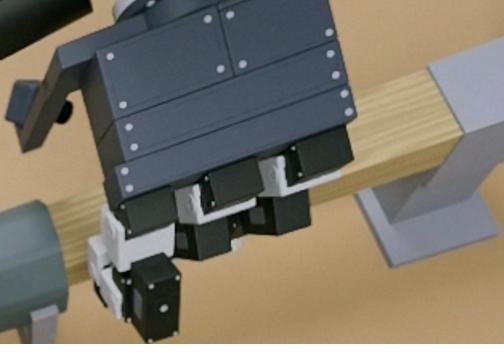

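Emit:
move(arm2={"target":[0.102,0.283,0.884,-0.4085,0.603,-0.558,0.3985],"speed":0.06}, cameras=["arm1_cam_wrist"])

Emit:
zoom_image(camera="arm1_cam_wrist", region=[560, 20, 780, 170])

Scene clock: 4210.37 s.
Joint torques (N m): arm1=[-1.49 2.08 10.92 2.86 0.05 -0.1] | arm2=[0.85 -9.17 6.2 0.25 -0.99 0.12] | arm3=[-1.49 -0.97 10.3 3.3 0.02 -0.13]
Heat: arm1: hottest joint3_rad 55 °C; arm2: hottest joint3_rad 59 °C; arm3: hottest joint3_rad 64 °C.
move: arm2 done
Joint velocities: within noise
arm1, arm3: as last shown
arm2.joint_positions: joint1_rad=-0.126 joint2_rad=+1.597 joint3_rad=+1.018 joint4_rad=-1.289 joint5_rad=-1.185 joint6_rad=+1.213 hand_index_mcp=-0.699 hand_index_abd=-0.001 hand_index_pip=+1.000 hand_index_dip=+1.000 hand_middle_mcp=-0.698 hand_middle_abd=+0.001 hand_middle_pip=+1.000 hand_middle_dip=+1.000 hand_ring_mcp=+0.170 hand_ring_abd=+0.001 hand_ring_pip=-0.800 hand_ring_dip=-0.603 hand_thumb_cmc=-0.569 hand_thumb_axl=+0.678 hand_thumb_mcp=+0.344 hand_thumb_ipl=+0.165 hand_current_limit=+0.500 hand_speed=-0.500
arm2.joint_status: not commanded
arm2.hand_state: goal,goal,goal,goal,goal,goal,goal,goal,overload,goal,goal,goal,goal,goal,goal,goal
arm2.index_mcp_current_ma: 0
arm2.index_abd_current_ma: 0
arm2.index_pip_current_ma: 0
arm2.index_dip_current_ma: 0
arm2.middle_mcp_current_ma: 1
arm2.middle_abd_current_ma: 0
arm2.middle_pip_current_ma: 0
arm2.middle_dip_current_ma: 0
arm2.ring_mcp_current_ma: 0
arm2.ring_abd_current_ma: 0
arm2.ring_pip_current_ma: 0
arm2.ring_dip_current_ma: -1
arm2.thumb_cmc_current_ma: 1
arm2.thumb_axl_current_ma: 0
arm2.thumb_mcp_current_ma: -6
arm2.thumb_ipl_current_ma: -2
arm2.hand_goal_index_mcp: -0.700
arm2.hand_goal_index_abd: 0.000
arm2.hand_goal_index_pip: 1.000
arm2.hand_goal_index_dip: 1.000
arm2.hand_goal_middle_mcp: -0.700
arm2.hand_goal_middle_abd: 0.000
arm2.hand_goal_middle_pip: 1.000
arm2.hand_goal_middle_dip: 1.000
arm2.hand_goal_ring_mcp: 0.754
arm2.hand_goal_ring_abd: 0.000
arm2.hand_goal_ring_pip: -0.800
arm2.hand_goal_ring_dip: -0.600
arm2.hand_goal_thumb_cmc: -0.570
arm2.hand_goal_thumb_axl: 0.678
arm2.hand_goal_thumb_mcp: 0.350
arm2.hand_goal_thumb_ipl: 0.168
arm2.hand: x=+0.0979 y=+0.2835 z=+0.8877 quat_wxyz=(-0.404, +0.604, -0.558, +0.401) (m; scene frame)
arm2.hand_target: x=+0.1019 y=+0.2831 z=+0.8840 quat_wxyz=(-0.408, +0.603, -0.558, +0.398) (m; scene frame)
arm2.hand_status: done (0.006 m and 0.6 deg from the pose sent, 0.020 m and 0.7 deg at the start)
pictures: arm1_cam_wrist
camera_calibration:
arm1_cam_wrist: T_world_to_cam=[[0.12981, 0.94026, -0.314738, 0.342394], [0.948927, -0.209862, -0.235573, -0.0110575], [-0.287552, -0.268084, -0.919481, 1.49138], [0, 0, 0, 1]] pos_world=[0.394895, 0.0755537, 1.47645]

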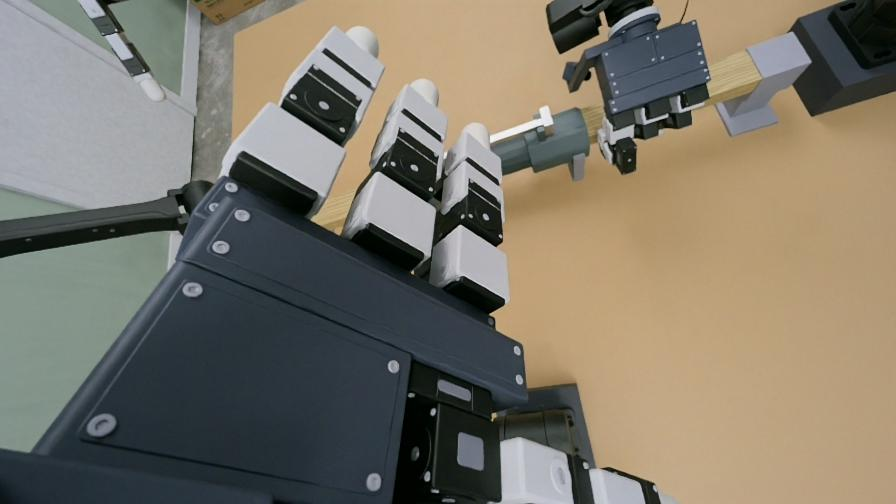

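Scaled by 2.291 from the camera's 896x504 image, which has a finer 1280x720 frame.

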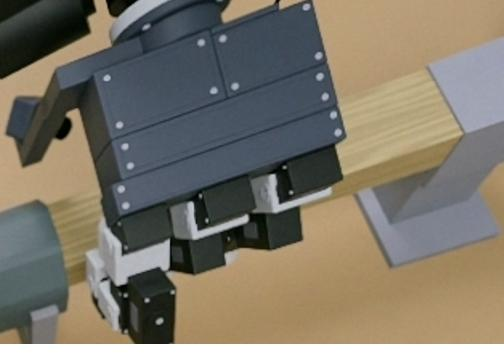

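Emit:
move(arm2={"joints":{"hand_index_mcp":-0.178,"hand_middle_mcp":-0.178,"hand_speed":-0.4}})

Emit:
move(arm2={"joints":{"hand_index_pip":0.65,"hand_middle_pip":0.65,"hand_index_dip":0.768,"hand_middle_dip":0.768}})

Emit:
move(arm2={"target":[0.077,0.283,0.868,-0.4085,0.603,-0.558,0.3985],"speed":0.05}, cameras=["arm1_cam_wrist"])

Emit:
zoom_image(camera="arm1_cam_wrist", region=[560, 20, 780, 170])

Scene clock: 4292.73 s.
Joint torques (N m): arm1=[-1.55 1.61 11.02 2.66 0.11 -0.1] | arm2=[0.85 -9.17 6.16 0.21 -1.05 0.13] | arm3=[-1.44 -0.85 10.35 3.32 0.03 -0.13]
Heat: arm1: hottest joint3_rad 55 °C; arm2: hottest joint3_rad 56 °C; arm3: hottest joint3_rad 64 °C.
move: arm2 done
Joint velocities: within noise
arm1.joint_positions: joint1_rad=+0.012 joint2_rad=+0.588 joint3_rad=+1.418 joint4_rad=-1.317 joint5_rad=+0.045 joint6_rad=+1.028 hand_index_mcp=+0.756 hand_index_abd=+0.000 hand_index_pip=+0.577 hand_index_dip=+0.696 hand_middle_mcp=+0.756 hand_middle_abd=+0.000 hand_middle_pip=+0.577 hand_middle_dip=+0.696 hand_ring_mcp=+0.756 hand_ring_abd=+0.000 hand_ring_pip=+0.577 hand_ring_dip=+0.696 hand_thumb_cmc=+0.716 hand_thumb_axl=+0.677 hand_thumb_mcp=+0.226 hand_thumb_ipl=+0.168 hand_current_limit=+0.400 hand_speed=-0.600
arm1.joint_status: not commanded
arm1.hand_state: goal,goal,goal,goal,goal,goal,goal,goal,goal,goal,goal,goal,goal,goal,goal,goal
arm1.index_mcp_current_ma: 4
arm1.index_abd_current_ma: 0
arm1.index_pip_current_ma: 1
arm1.index_dip_current_ma: 0
arm1.middle_mcp_current_ma: 5
arm1.middle_abd_current_ma: 0
arm1.middle_pip_current_ma: 1
arm1.middle_dip_current_ma: 0
arm1.ring_mcp_current_ma: 5
arm1.ring_abd_current_ma: 0
arm1.ring_pip_current_ma: 1
arm1.ring_dip_current_ma: 0
arm1.thumb_cmc_current_ma: 3
arm1.thumb_axl_current_ma: -2
arm1.thumb_mcp_current_ma: 0
arm1.thumb_ipl_current_ma: -1
arm1.hand_goal_index_mcp: 0.754
arm1.hand_goal_index_abd: 0.000
arm1.hand_goal_index_pip: 0.576
arm1.hand_goal_index_dip: 0.696
arm1.hand_goal_middle_mcp: 0.754
arm1.hand_goal_middle_abd: 0.000
arm1.hand_goal_middle_pip: 0.576
arm1.hand_goal_middle_dip: 0.696
arm1.hand_goal_ring_mcp: 0.754
arm1.hand_goal_ring_abd: 0.000
arm1.hand_goal_ring_pip: 0.576
arm1.hand_goal_ring_dip: 0.696
arm1.hand_goal_thumb_cmc: 0.714
arm1.hand_goal_thumb_axl: 0.678
arm1.hand_goal_thumb_mcp: 0.226
arm1.hand_goal_thumb_ipl: 0.168
arm1.hand: x=+0.3203 y=+0.0922 z=+1.3595 quat_wxyz=(-0.493, -0.220, +0.827, +0.155) (m; scene frame)
arm1.hand_target: x=+0.3254 y=+0.0949 z=+1.3695 quat_wxyz=(-0.502, -0.214, +0.822, +0.161) (m; scene frame)
arm1.hand_status: not commanded
arm2.joint_positions: joint1_rad=-0.126 joint2_rad=+1.597 joint3_rad=+1.018 joint4_rad=-1.289 joint5_rad=-1.185 joint6_rad=+1.213 hand_index_mcp=-0.184 hand_index_abd=-0.001 hand_index_pip=+1.000 hand_index_dip=+1.000 hand_middle_mcp=-0.185 hand_middle_abd=+0.001 hand_middle_pip=+1.000 hand_middle_dip=+1.000 hand_ring_mcp=+0.170 hand_ring_abd=+0.001 hand_ring_pip=-0.800 hand_ring_dip=-0.603 hand_thumb_cmc=-0.569 hand_thumb_axl=+0.678 hand_thumb_mcp=+0.344 hand_thumb_ipl=+0.165 hand_current_limit=+0.500 hand_speed=-0.400
arm2.joint_status: all done
arm2.hand_state: goal,goal,goal,goal,goal,goal,goal,goal,overload,goal,goal,goal,goal,goal,goal,goal
arm2.index_mcp_current_ma: -5
arm2.index_abd_current_ma: 0
arm2.index_pip_current_ma: 0
arm2.index_dip_current_ma: 0
arm2.middle_mcp_current_ma: -6
arm2.middle_abd_current_ma: 0
arm2.middle_pip_current_ma: 0
arm2.middle_dip_current_ma: 0
arm2.ring_mcp_current_ma: 0
arm2.ring_abd_current_ma: 0
arm2.ring_pip_current_ma: 0
arm2.ring_dip_current_ma: -1
arm2.thumb_cmc_current_ma: 1
arm2.thumb_axl_current_ma: 0
arm2.thumb_mcp_current_ma: -6
arm2.thumb_ipl_current_ma: -2
arm2.hand_goal_index_mcp: -0.178
arm2.hand_goal_index_abd: 0.000
arm2.hand_goal_index_pip: 1.000
arm2.hand_goal_index_dip: 1.000
arm2.hand_goal_middle_mcp: -0.178
arm2.hand_goal_middle_abd: 0.000
arm2.hand_goal_middle_pip: 1.000
arm2.hand_goal_middle_dip: 1.000
arm2.hand_goal_ring_mcp: 0.754
arm2.hand_goal_ring_abd: 0.000
arm2.hand_goal_ring_pip: -0.800
arm2.hand_goal_ring_dip: -0.600
arm2.hand_goal_thumb_cmc: -0.570
arm2.hand_goal_thumb_axl: 0.678
arm2.hand_goal_thumb_mcp: 0.350
arm2.hand_goal_thumb_ipl: 0.168
arm2.hand: x=+0.0980 y=+0.2835 z=+0.8878 quat_wxyz=(-0.404, +0.604, -0.558, +0.401) (m; scene frame)
arm2.hand_target: x=+0.1019 y=+0.2831 z=+0.8840 quat_wxyz=(-0.408, +0.603, -0.558, +0.398) (m; scene frame)
arm2.hand_status: not commanded
arm3: as last shown
pictures: none

Scene clock: 4293.37 s.
Joint torques (N m): arm1=[-1.61 1.55 10.95 3 0.11 -0.07] | arm2=[0.85 -9.17 6.19 0.2 -1.03 0.12] | arm3=[-1.38 -1.03 10.37 3.28 0.03 -0.14]
Heat: arm1: hottest joint3_rad 55 °C; arm2: hottest joint3_rad 56 °C; arm3: hottest joint3_rad 64 °C.
move: arm2 done
Joint velocities: within noise
arm1, arm3: as last shown
arm2.joint_positions: joint1_rad=-0.126 joint2_rad=+1.597 joint3_rad=+1.018 joint4_rad=-1.289 joint5_rad=-1.185 joint6_rad=+1.213 hand_index_mcp=-0.184 hand_index_abd=-0.001 hand_index_pip=+0.652 hand_index_dip=+0.771 hand_middle_mcp=-0.185 hand_middle_abd=+0.001 hand_middle_pip=+0.652 hand_middle_dip=+0.771 hand_ring_mcp=+0.170 hand_ring_abd=+0.001 hand_ring_pip=-0.800 hand_ring_dip=-0.603 hand_thumb_cmc=-0.569 hand_thumb_axl=+0.678 hand_thumb_mcp=+0.344 hand_thumb_ipl=+0.165 hand_current_limit=+0.500 hand_speed=-0.400
arm2.joint_status: all done
arm2.hand_state: goal,goal,goal,goal,goal,goal,goal,goal,overload,goal,goal,goal,goal,goal,goal,goal
arm2.index_mcp_current_ma: -4
arm2.index_abd_current_ma: 0
arm2.index_pip_current_ma: 1
arm2.index_dip_current_ma: 1
arm2.middle_mcp_current_ma: -5
arm2.middle_abd_current_ma: 0
arm2.middle_pip_current_ma: 1
arm2.middle_dip_current_ma: 1
arm2.ring_mcp_current_ma: 0
arm2.ring_abd_current_ma: 0
arm2.ring_pip_current_ma: 0
arm2.ring_dip_current_ma: -1
arm2.thumb_cmc_current_ma: 1
arm2.thumb_axl_current_ma: 0
arm2.thumb_mcp_current_ma: -6
arm2.thumb_ipl_current_ma: -2
arm2.hand_goal_index_mcp: -0.178
arm2.hand_goal_index_abd: 0.000
arm2.hand_goal_index_pip: 0.650
arm2.hand_goal_index_dip: 0.768
arm2.hand_goal_middle_mcp: -0.178
arm2.hand_goal_middle_abd: 0.000
arm2.hand_goal_middle_pip: 0.650
arm2.hand_goal_middle_dip: 0.768
arm2.hand_goal_ring_mcp: 0.754
arm2.hand_goal_ring_abd: 0.000
arm2.hand_goal_ring_pip: -0.800
arm2.hand_goal_ring_dip: -0.600
arm2.hand_goal_thumb_cmc: -0.570
arm2.hand_goal_thumb_axl: 0.678
arm2.hand_goal_thumb_mcp: 0.350
arm2.hand_goal_thumb_ipl: 0.168
arm2.hand: x=+0.0980 y=+0.2835 z=+0.8878 quat_wxyz=(-0.404, +0.604, -0.558, +0.401) (m; scene frame)
arm2.hand_target: x=+0.1019 y=+0.2831 z=+0.8840 quat_wxyz=(-0.408, +0.603, -0.558, +0.398) (m; scene frame)
arm2.hand_status: not commanded
pictures: none

Scene clock: 4294.83 s.
Joint torques (N m): arm1=[-1.14 1.26 11.02 2.97 0.17 -0.07] | arm2=[-0.91 -9.41 6.71 -0.92 -0.74 -0.11] | arm3=[-1.44 -0.85 10.36 3.29 0.03 -0.12]
Heat: arm1: hottest joint3_rad 55 °C; arm2: hottest joint3_rad 56 °C; arm3: hottest joint3_rad 64 °C.
move: arm2 done
Joint velocities: within noise
arm1, arm3: as last shown
arm2.joint_positions: joint1_rad=-0.169 joint2_rad=+1.653 joint3_rad=+1.018 joint4_rad=-1.356 joint5_rad=-1.169 joint6_rad=+1.088 hand_index_mcp=-0.184 hand_index_abd=-0.001 hand_index_pip=+0.652 hand_index_dip=+0.771 hand_middle_mcp=-0.184 hand_middle_abd=+0.001 hand_middle_pip=+0.652 hand_middle_dip=+0.771 hand_ring_mcp=+0.170 hand_ring_abd=+0.001 hand_ring_pip=-0.800 hand_ring_dip=-0.603 hand_thumb_cmc=-0.569 hand_thumb_axl=+0.678 hand_thumb_mcp=+0.344 hand_thumb_ipl=+0.165 hand_current_limit=+0.500 hand_speed=-0.400
arm2.joint_status: not commanded
arm2.hand_state: goal,goal,goal,goal,goal,goal,goal,goal,overload,goal,goal,goal,goal,goal,goal,goal
arm2.index_mcp_current_ma: -4
arm2.index_abd_current_ma: 0
arm2.index_pip_current_ma: 1
arm2.index_dip_current_ma: 1
arm2.middle_mcp_current_ma: -5
arm2.middle_abd_current_ma: 0
arm2.middle_pip_current_ma: 1
arm2.middle_dip_current_ma: 1
arm2.ring_mcp_current_ma: 0
arm2.ring_abd_current_ma: 0
arm2.ring_pip_current_ma: 0
arm2.ring_dip_current_ma: -1
arm2.thumb_cmc_current_ma: 1
arm2.thumb_axl_current_ma: 0
arm2.thumb_mcp_current_ma: -6
arm2.thumb_ipl_current_ma: -2
arm2.hand_goal_index_mcp: -0.178
arm2.hand_goal_index_abd: 0.000
arm2.hand_goal_index_pip: 0.650
arm2.hand_goal_index_dip: 0.768
arm2.hand_goal_middle_mcp: -0.178
arm2.hand_goal_middle_abd: 0.000
arm2.hand_goal_middle_pip: 0.650
arm2.hand_goal_middle_dip: 0.768
arm2.hand_goal_ring_mcp: 0.754
arm2.hand_goal_ring_abd: 0.000
arm2.hand_goal_ring_pip: -0.800
arm2.hand_goal_ring_dip: -0.600
arm2.hand_goal_thumb_cmc: -0.570
arm2.hand_goal_thumb_axl: 0.678
arm2.hand_goal_thumb_mcp: 0.350
arm2.hand_goal_thumb_ipl: 0.168
arm2.hand: x=+0.0813 y=+0.2871 z=+0.8687 quat_wxyz=(-0.409, +0.604, -0.556, +0.398) (m; scene frame)
arm2.hand_target: x=+0.0770 y=+0.2830 z=+0.8680 quat_wxyz=(-0.408, +0.603, -0.558, +0.398) (m; scene frame)
arm2.hand_status: done (0.006 m and 0.2 deg from the pose sent, 0.029 m and 0.6 deg at the start)
pictures: arm1_cam_wrist
camera_calibration:
arm1_cam_wrist: T_world_to_cam=[[0.12981, 0.94026, -0.314738, 0.342394], [0.948927, -0.209862, -0.235573, -0.0110575], [-0.287552, -0.268084, -0.919481, 1.49138], [0, 0, 0, 1]] pos_world=[0.394895, 0.0755537, 1.47645]

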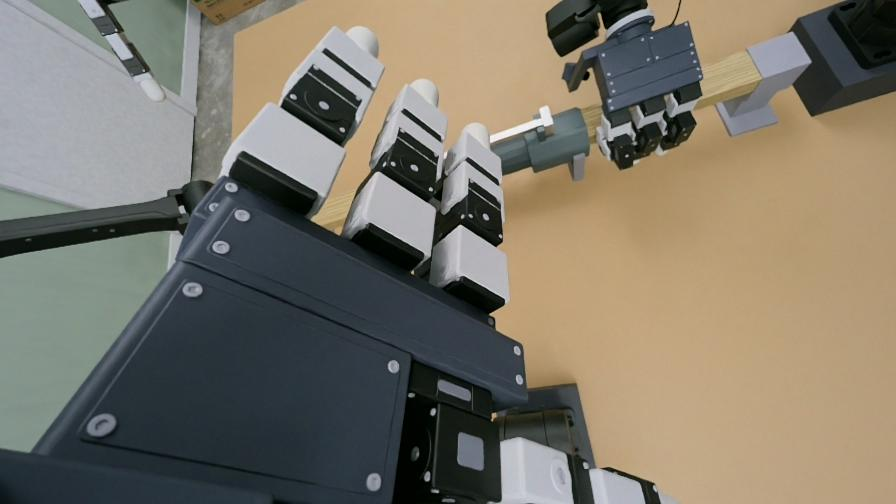

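Scaled by 2.291 from the camera's 896x504 image, which has a finer 1280x720 frame.

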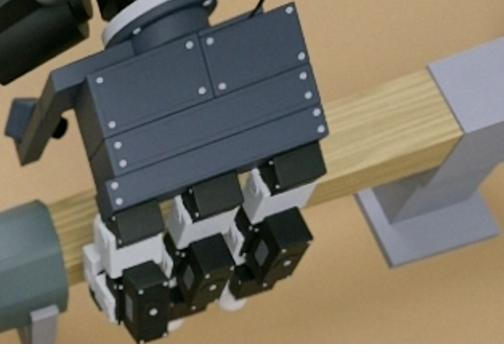

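Emit:
move(arm2={"joints":{"hand_index_mcp":-0.30,"hand_middle_mcp":-0.30,"hand_thumb_mcp":0.18,"hand_thumb_ipl":0.04,"hand_speed":-0.7}})

Emit:
move(arm2={"joints":{"hand_index_mcp":-0.36,"hand_middle_mcp":-0.36,"hand_thumb_mcp":0.11,"hand_thumb_ipl":0.0,"hand_speed":-0.8}}, cameras=["arm1_cam_wrist"])

Emit:
zoom_image(camera="arm1_cam_wrist", region=[560, 20, 780, 170])

Scene clock: 4305.50 s.
Joint torques (N m): arm1=[-1.32 0.97 11.02 2.76 0.12 -0.12] | arm2=[-0.38 -9.29 6.71 -0.96 -0.96 -0.12] | arm3=[-1.49 -0.91 10.35 3.28 0.03 -0.14]
Heat: arm1: hottest joint3_rad 55 °C; arm2: hottest joint3_rad 56 °C; arm3: hottest joint3_rad 64 °C.
move: arm2 off_target
Joint velocities: within noise
arm1, arm3: as last shown
arm2.joint_positions: joint1_rad=-0.174 joint2_rad=+1.653 joint3_rad=+1.018 joint4_rad=-1.356 joint5_rad=-1.164 joint6_rad=+1.087 hand_index_mcp=-0.298 hand_index_abd=-0.001 hand_index_pip=+0.652 hand_index_dip=+0.771 hand_middle_mcp=-0.297 hand_middle_abd=+0.001 hand_middle_pip=+0.652 hand_middle_dip=+0.771 hand_ring_mcp=+0.170 hand_ring_abd=+0.001 hand_ring_pip=-0.800 hand_ring_dip=-0.603 hand_thumb_cmc=-0.570 hand_thumb_axl=+0.678 hand_thumb_mcp=+0.223 hand_thumb_ipl=+0.064 hand_current_limit=+0.500 hand_speed=-0.700
arm2.joint_status: hand_thumb_mcp off_target (ended at +0.223, target +0.180); hand_thumb_ipl off_target (ended at +0.064, target +0.040); the others done
arm2.hand_state: goal,goal,goal,goal,goal,goal,goal,goal,overload,goal,goal,goal,goal,goal,blocked,blocked
arm2.index_mcp_current_ma: 1
arm2.index_abd_current_ma: 0
arm2.index_pip_current_ma: 1
arm2.index_dip_current_ma: 1
arm2.middle_mcp_current_ma: 1
arm2.middle_abd_current_ma: 0
arm2.middle_pip_current_ma: 1
arm2.middle_dip_current_ma: 1
arm2.ring_mcp_current_ma: 0
arm2.ring_abd_current_ma: 0
arm2.ring_pip_current_ma: 0
arm2.ring_dip_current_ma: -1
arm2.thumb_cmc_current_ma: 0
arm2.thumb_axl_current_ma: 0
arm2.thumb_mcp_current_ma: 111
arm2.thumb_ipl_current_ma: 49
arm2.hand_goal_index_mcp: -0.300
arm2.hand_goal_index_abd: 0.000
arm2.hand_goal_index_pip: 0.650
arm2.hand_goal_index_dip: 0.768
arm2.hand_goal_middle_mcp: -0.300
arm2.hand_goal_middle_abd: 0.000
arm2.hand_goal_middle_pip: 0.650
arm2.hand_goal_middle_dip: 0.768
arm2.hand_goal_ring_mcp: 0.754
arm2.hand_goal_ring_abd: 0.000
arm2.hand_goal_ring_pip: -0.800
arm2.hand_goal_ring_dip: -0.600
arm2.hand_goal_thumb_cmc: -0.570
arm2.hand_goal_thumb_axl: 0.678
arm2.hand_goal_thumb_mcp: 0.180
arm2.hand_goal_thumb_ipl: 0.040
arm2.hand: x=+0.0785 y=+0.2869 z=+0.8680 quat_wxyz=(-0.407, +0.604, -0.558, +0.397) (m; scene frame)
arm2.hand_target: x=+0.0770 y=+0.2830 z=+0.8680 quat_wxyz=(-0.408, +0.603, -0.558, +0.399) (m; scene frame)
arm2.hand_status: not commanded
pictures: none

Scene clock: 4306.10 s.
Joint torques (N m): arm1=[-1.14 1.85 10.96 2.66 0.1 -0.07] | arm2=[0.26 -9.47 6.72 -0.94 -1.18 -0.11] | arm3=[-1.49 -0.97 10.35 3.28 0.03 -0.12]
Heat: arm1: hottest joint3_rad 55 °C; arm2: hottest joint3_rad 56 °C; arm3: hottest joint3_rad 64 °C.
move: arm2 off_target
Joint velocities: within noise
arm1, arm3: as last shown
arm2.joint_positions: joint1_rad=-0.181 joint2_rad=+1.653 joint3_rad=+1.018 joint4_rad=-1.356 joint5_rad=-1.158 joint6_rad=+1.086 hand_index_mcp=-0.357 hand_index_abd=-0.001 hand_index_pip=+0.652 hand_index_dip=+0.771 hand_middle_mcp=-0.356 hand_middle_abd=+0.001 hand_middle_pip=+0.652 hand_middle_dip=+0.771 hand_ring_mcp=+0.170 hand_ring_abd=+0.001 hand_ring_pip=-0.800 hand_ring_dip=-0.603 hand_thumb_cmc=-0.571 hand_thumb_axl=+0.678 hand_thumb_mcp=+0.201 hand_thumb_ipl=+0.052 hand_current_limit=+0.500 hand_speed=-0.800
arm2.joint_status: hand_thumb_mcp off_target (ended at +0.201, target +0.110); hand_thumb_ipl off_target (ended at +0.052, target +0.000); the others done
arm2.hand_state: goal,goal,goal,goal,goal,goal,goal,goal,overload,goal,goal,goal,goal,goal,blocked,blocked
arm2.index_mcp_current_ma: 2
arm2.index_abd_current_ma: 0
arm2.index_pip_current_ma: 1
arm2.index_dip_current_ma: 1
arm2.middle_mcp_current_ma: 2
arm2.middle_abd_current_ma: 0
arm2.middle_pip_current_ma: 1
arm2.middle_dip_current_ma: 1
arm2.ring_mcp_current_ma: 0
arm2.ring_abd_current_ma: 0
arm2.ring_pip_current_ma: 0
arm2.ring_dip_current_ma: -1
arm2.thumb_cmc_current_ma: 0
arm2.thumb_axl_current_ma: 0
arm2.thumb_mcp_current_ma: 345
arm2.thumb_ipl_current_ma: 158
arm2.hand_goal_index_mcp: -0.360
arm2.hand_goal_index_abd: 0.000
arm2.hand_goal_index_pip: 0.650
arm2.hand_goal_index_dip: 0.768
arm2.hand_goal_middle_mcp: -0.360
arm2.hand_goal_middle_abd: 0.000
arm2.hand_goal_middle_pip: 0.650
arm2.hand_goal_middle_dip: 0.768
arm2.hand_goal_ring_mcp: 0.754
arm2.hand_goal_ring_abd: 0.000
arm2.hand_goal_ring_pip: -0.800
arm2.hand_goal_ring_dip: -0.600
arm2.hand_goal_thumb_cmc: -0.570
arm2.hand_goal_thumb_axl: 0.678
arm2.hand_goal_thumb_mcp: 0.110
arm2.hand_goal_thumb_ipl: 0.000
arm2.hand: x=+0.0751 y=+0.2868 z=+0.8673 quat_wxyz=(-0.404, +0.604, -0.561, +0.397) (m; scene frame)
arm2.hand_target: x=+0.0770 y=+0.2830 z=+0.8680 quat_wxyz=(-0.408, +0.603, -0.558, +0.399) (m; scene frame)
arm2.hand_status: not commanded
pictures: arm1_cam_wrist
camera_calibration:
arm1_cam_wrist: T_world_to_cam=[[0.12981, 0.94026, -0.314738, 0.342394], [0.948927, -0.209862, -0.235573, -0.0110575], [-0.287552, -0.268084, -0.919481, 1.49138], [0, 0, 0, 1]] pos_world=[0.394895, 0.0755537, 1.47645]

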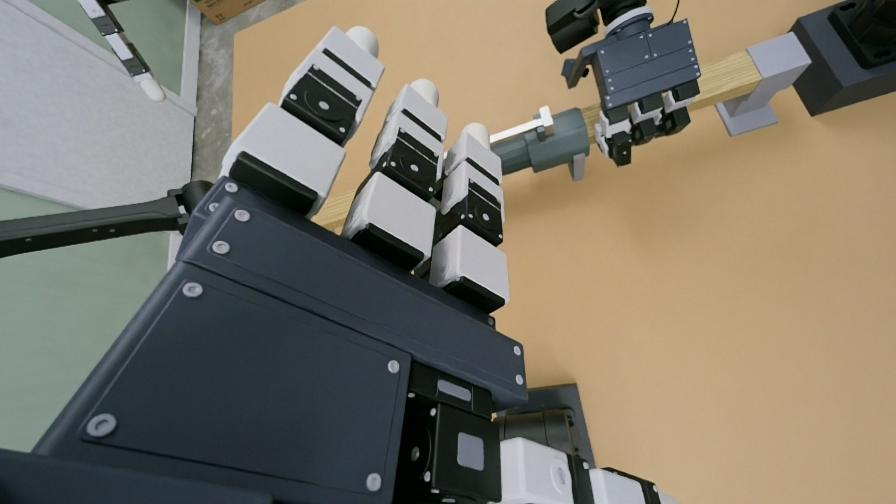

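Scaled by 2.291 from the camera's 896x504 image, which has a finer 1280x720 frame.

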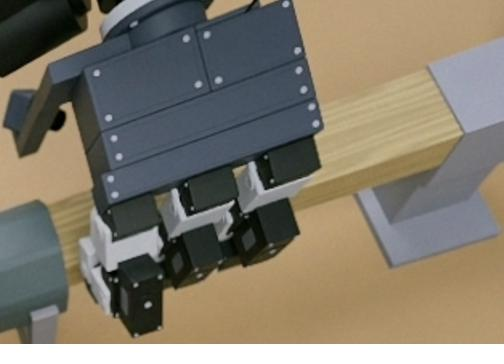

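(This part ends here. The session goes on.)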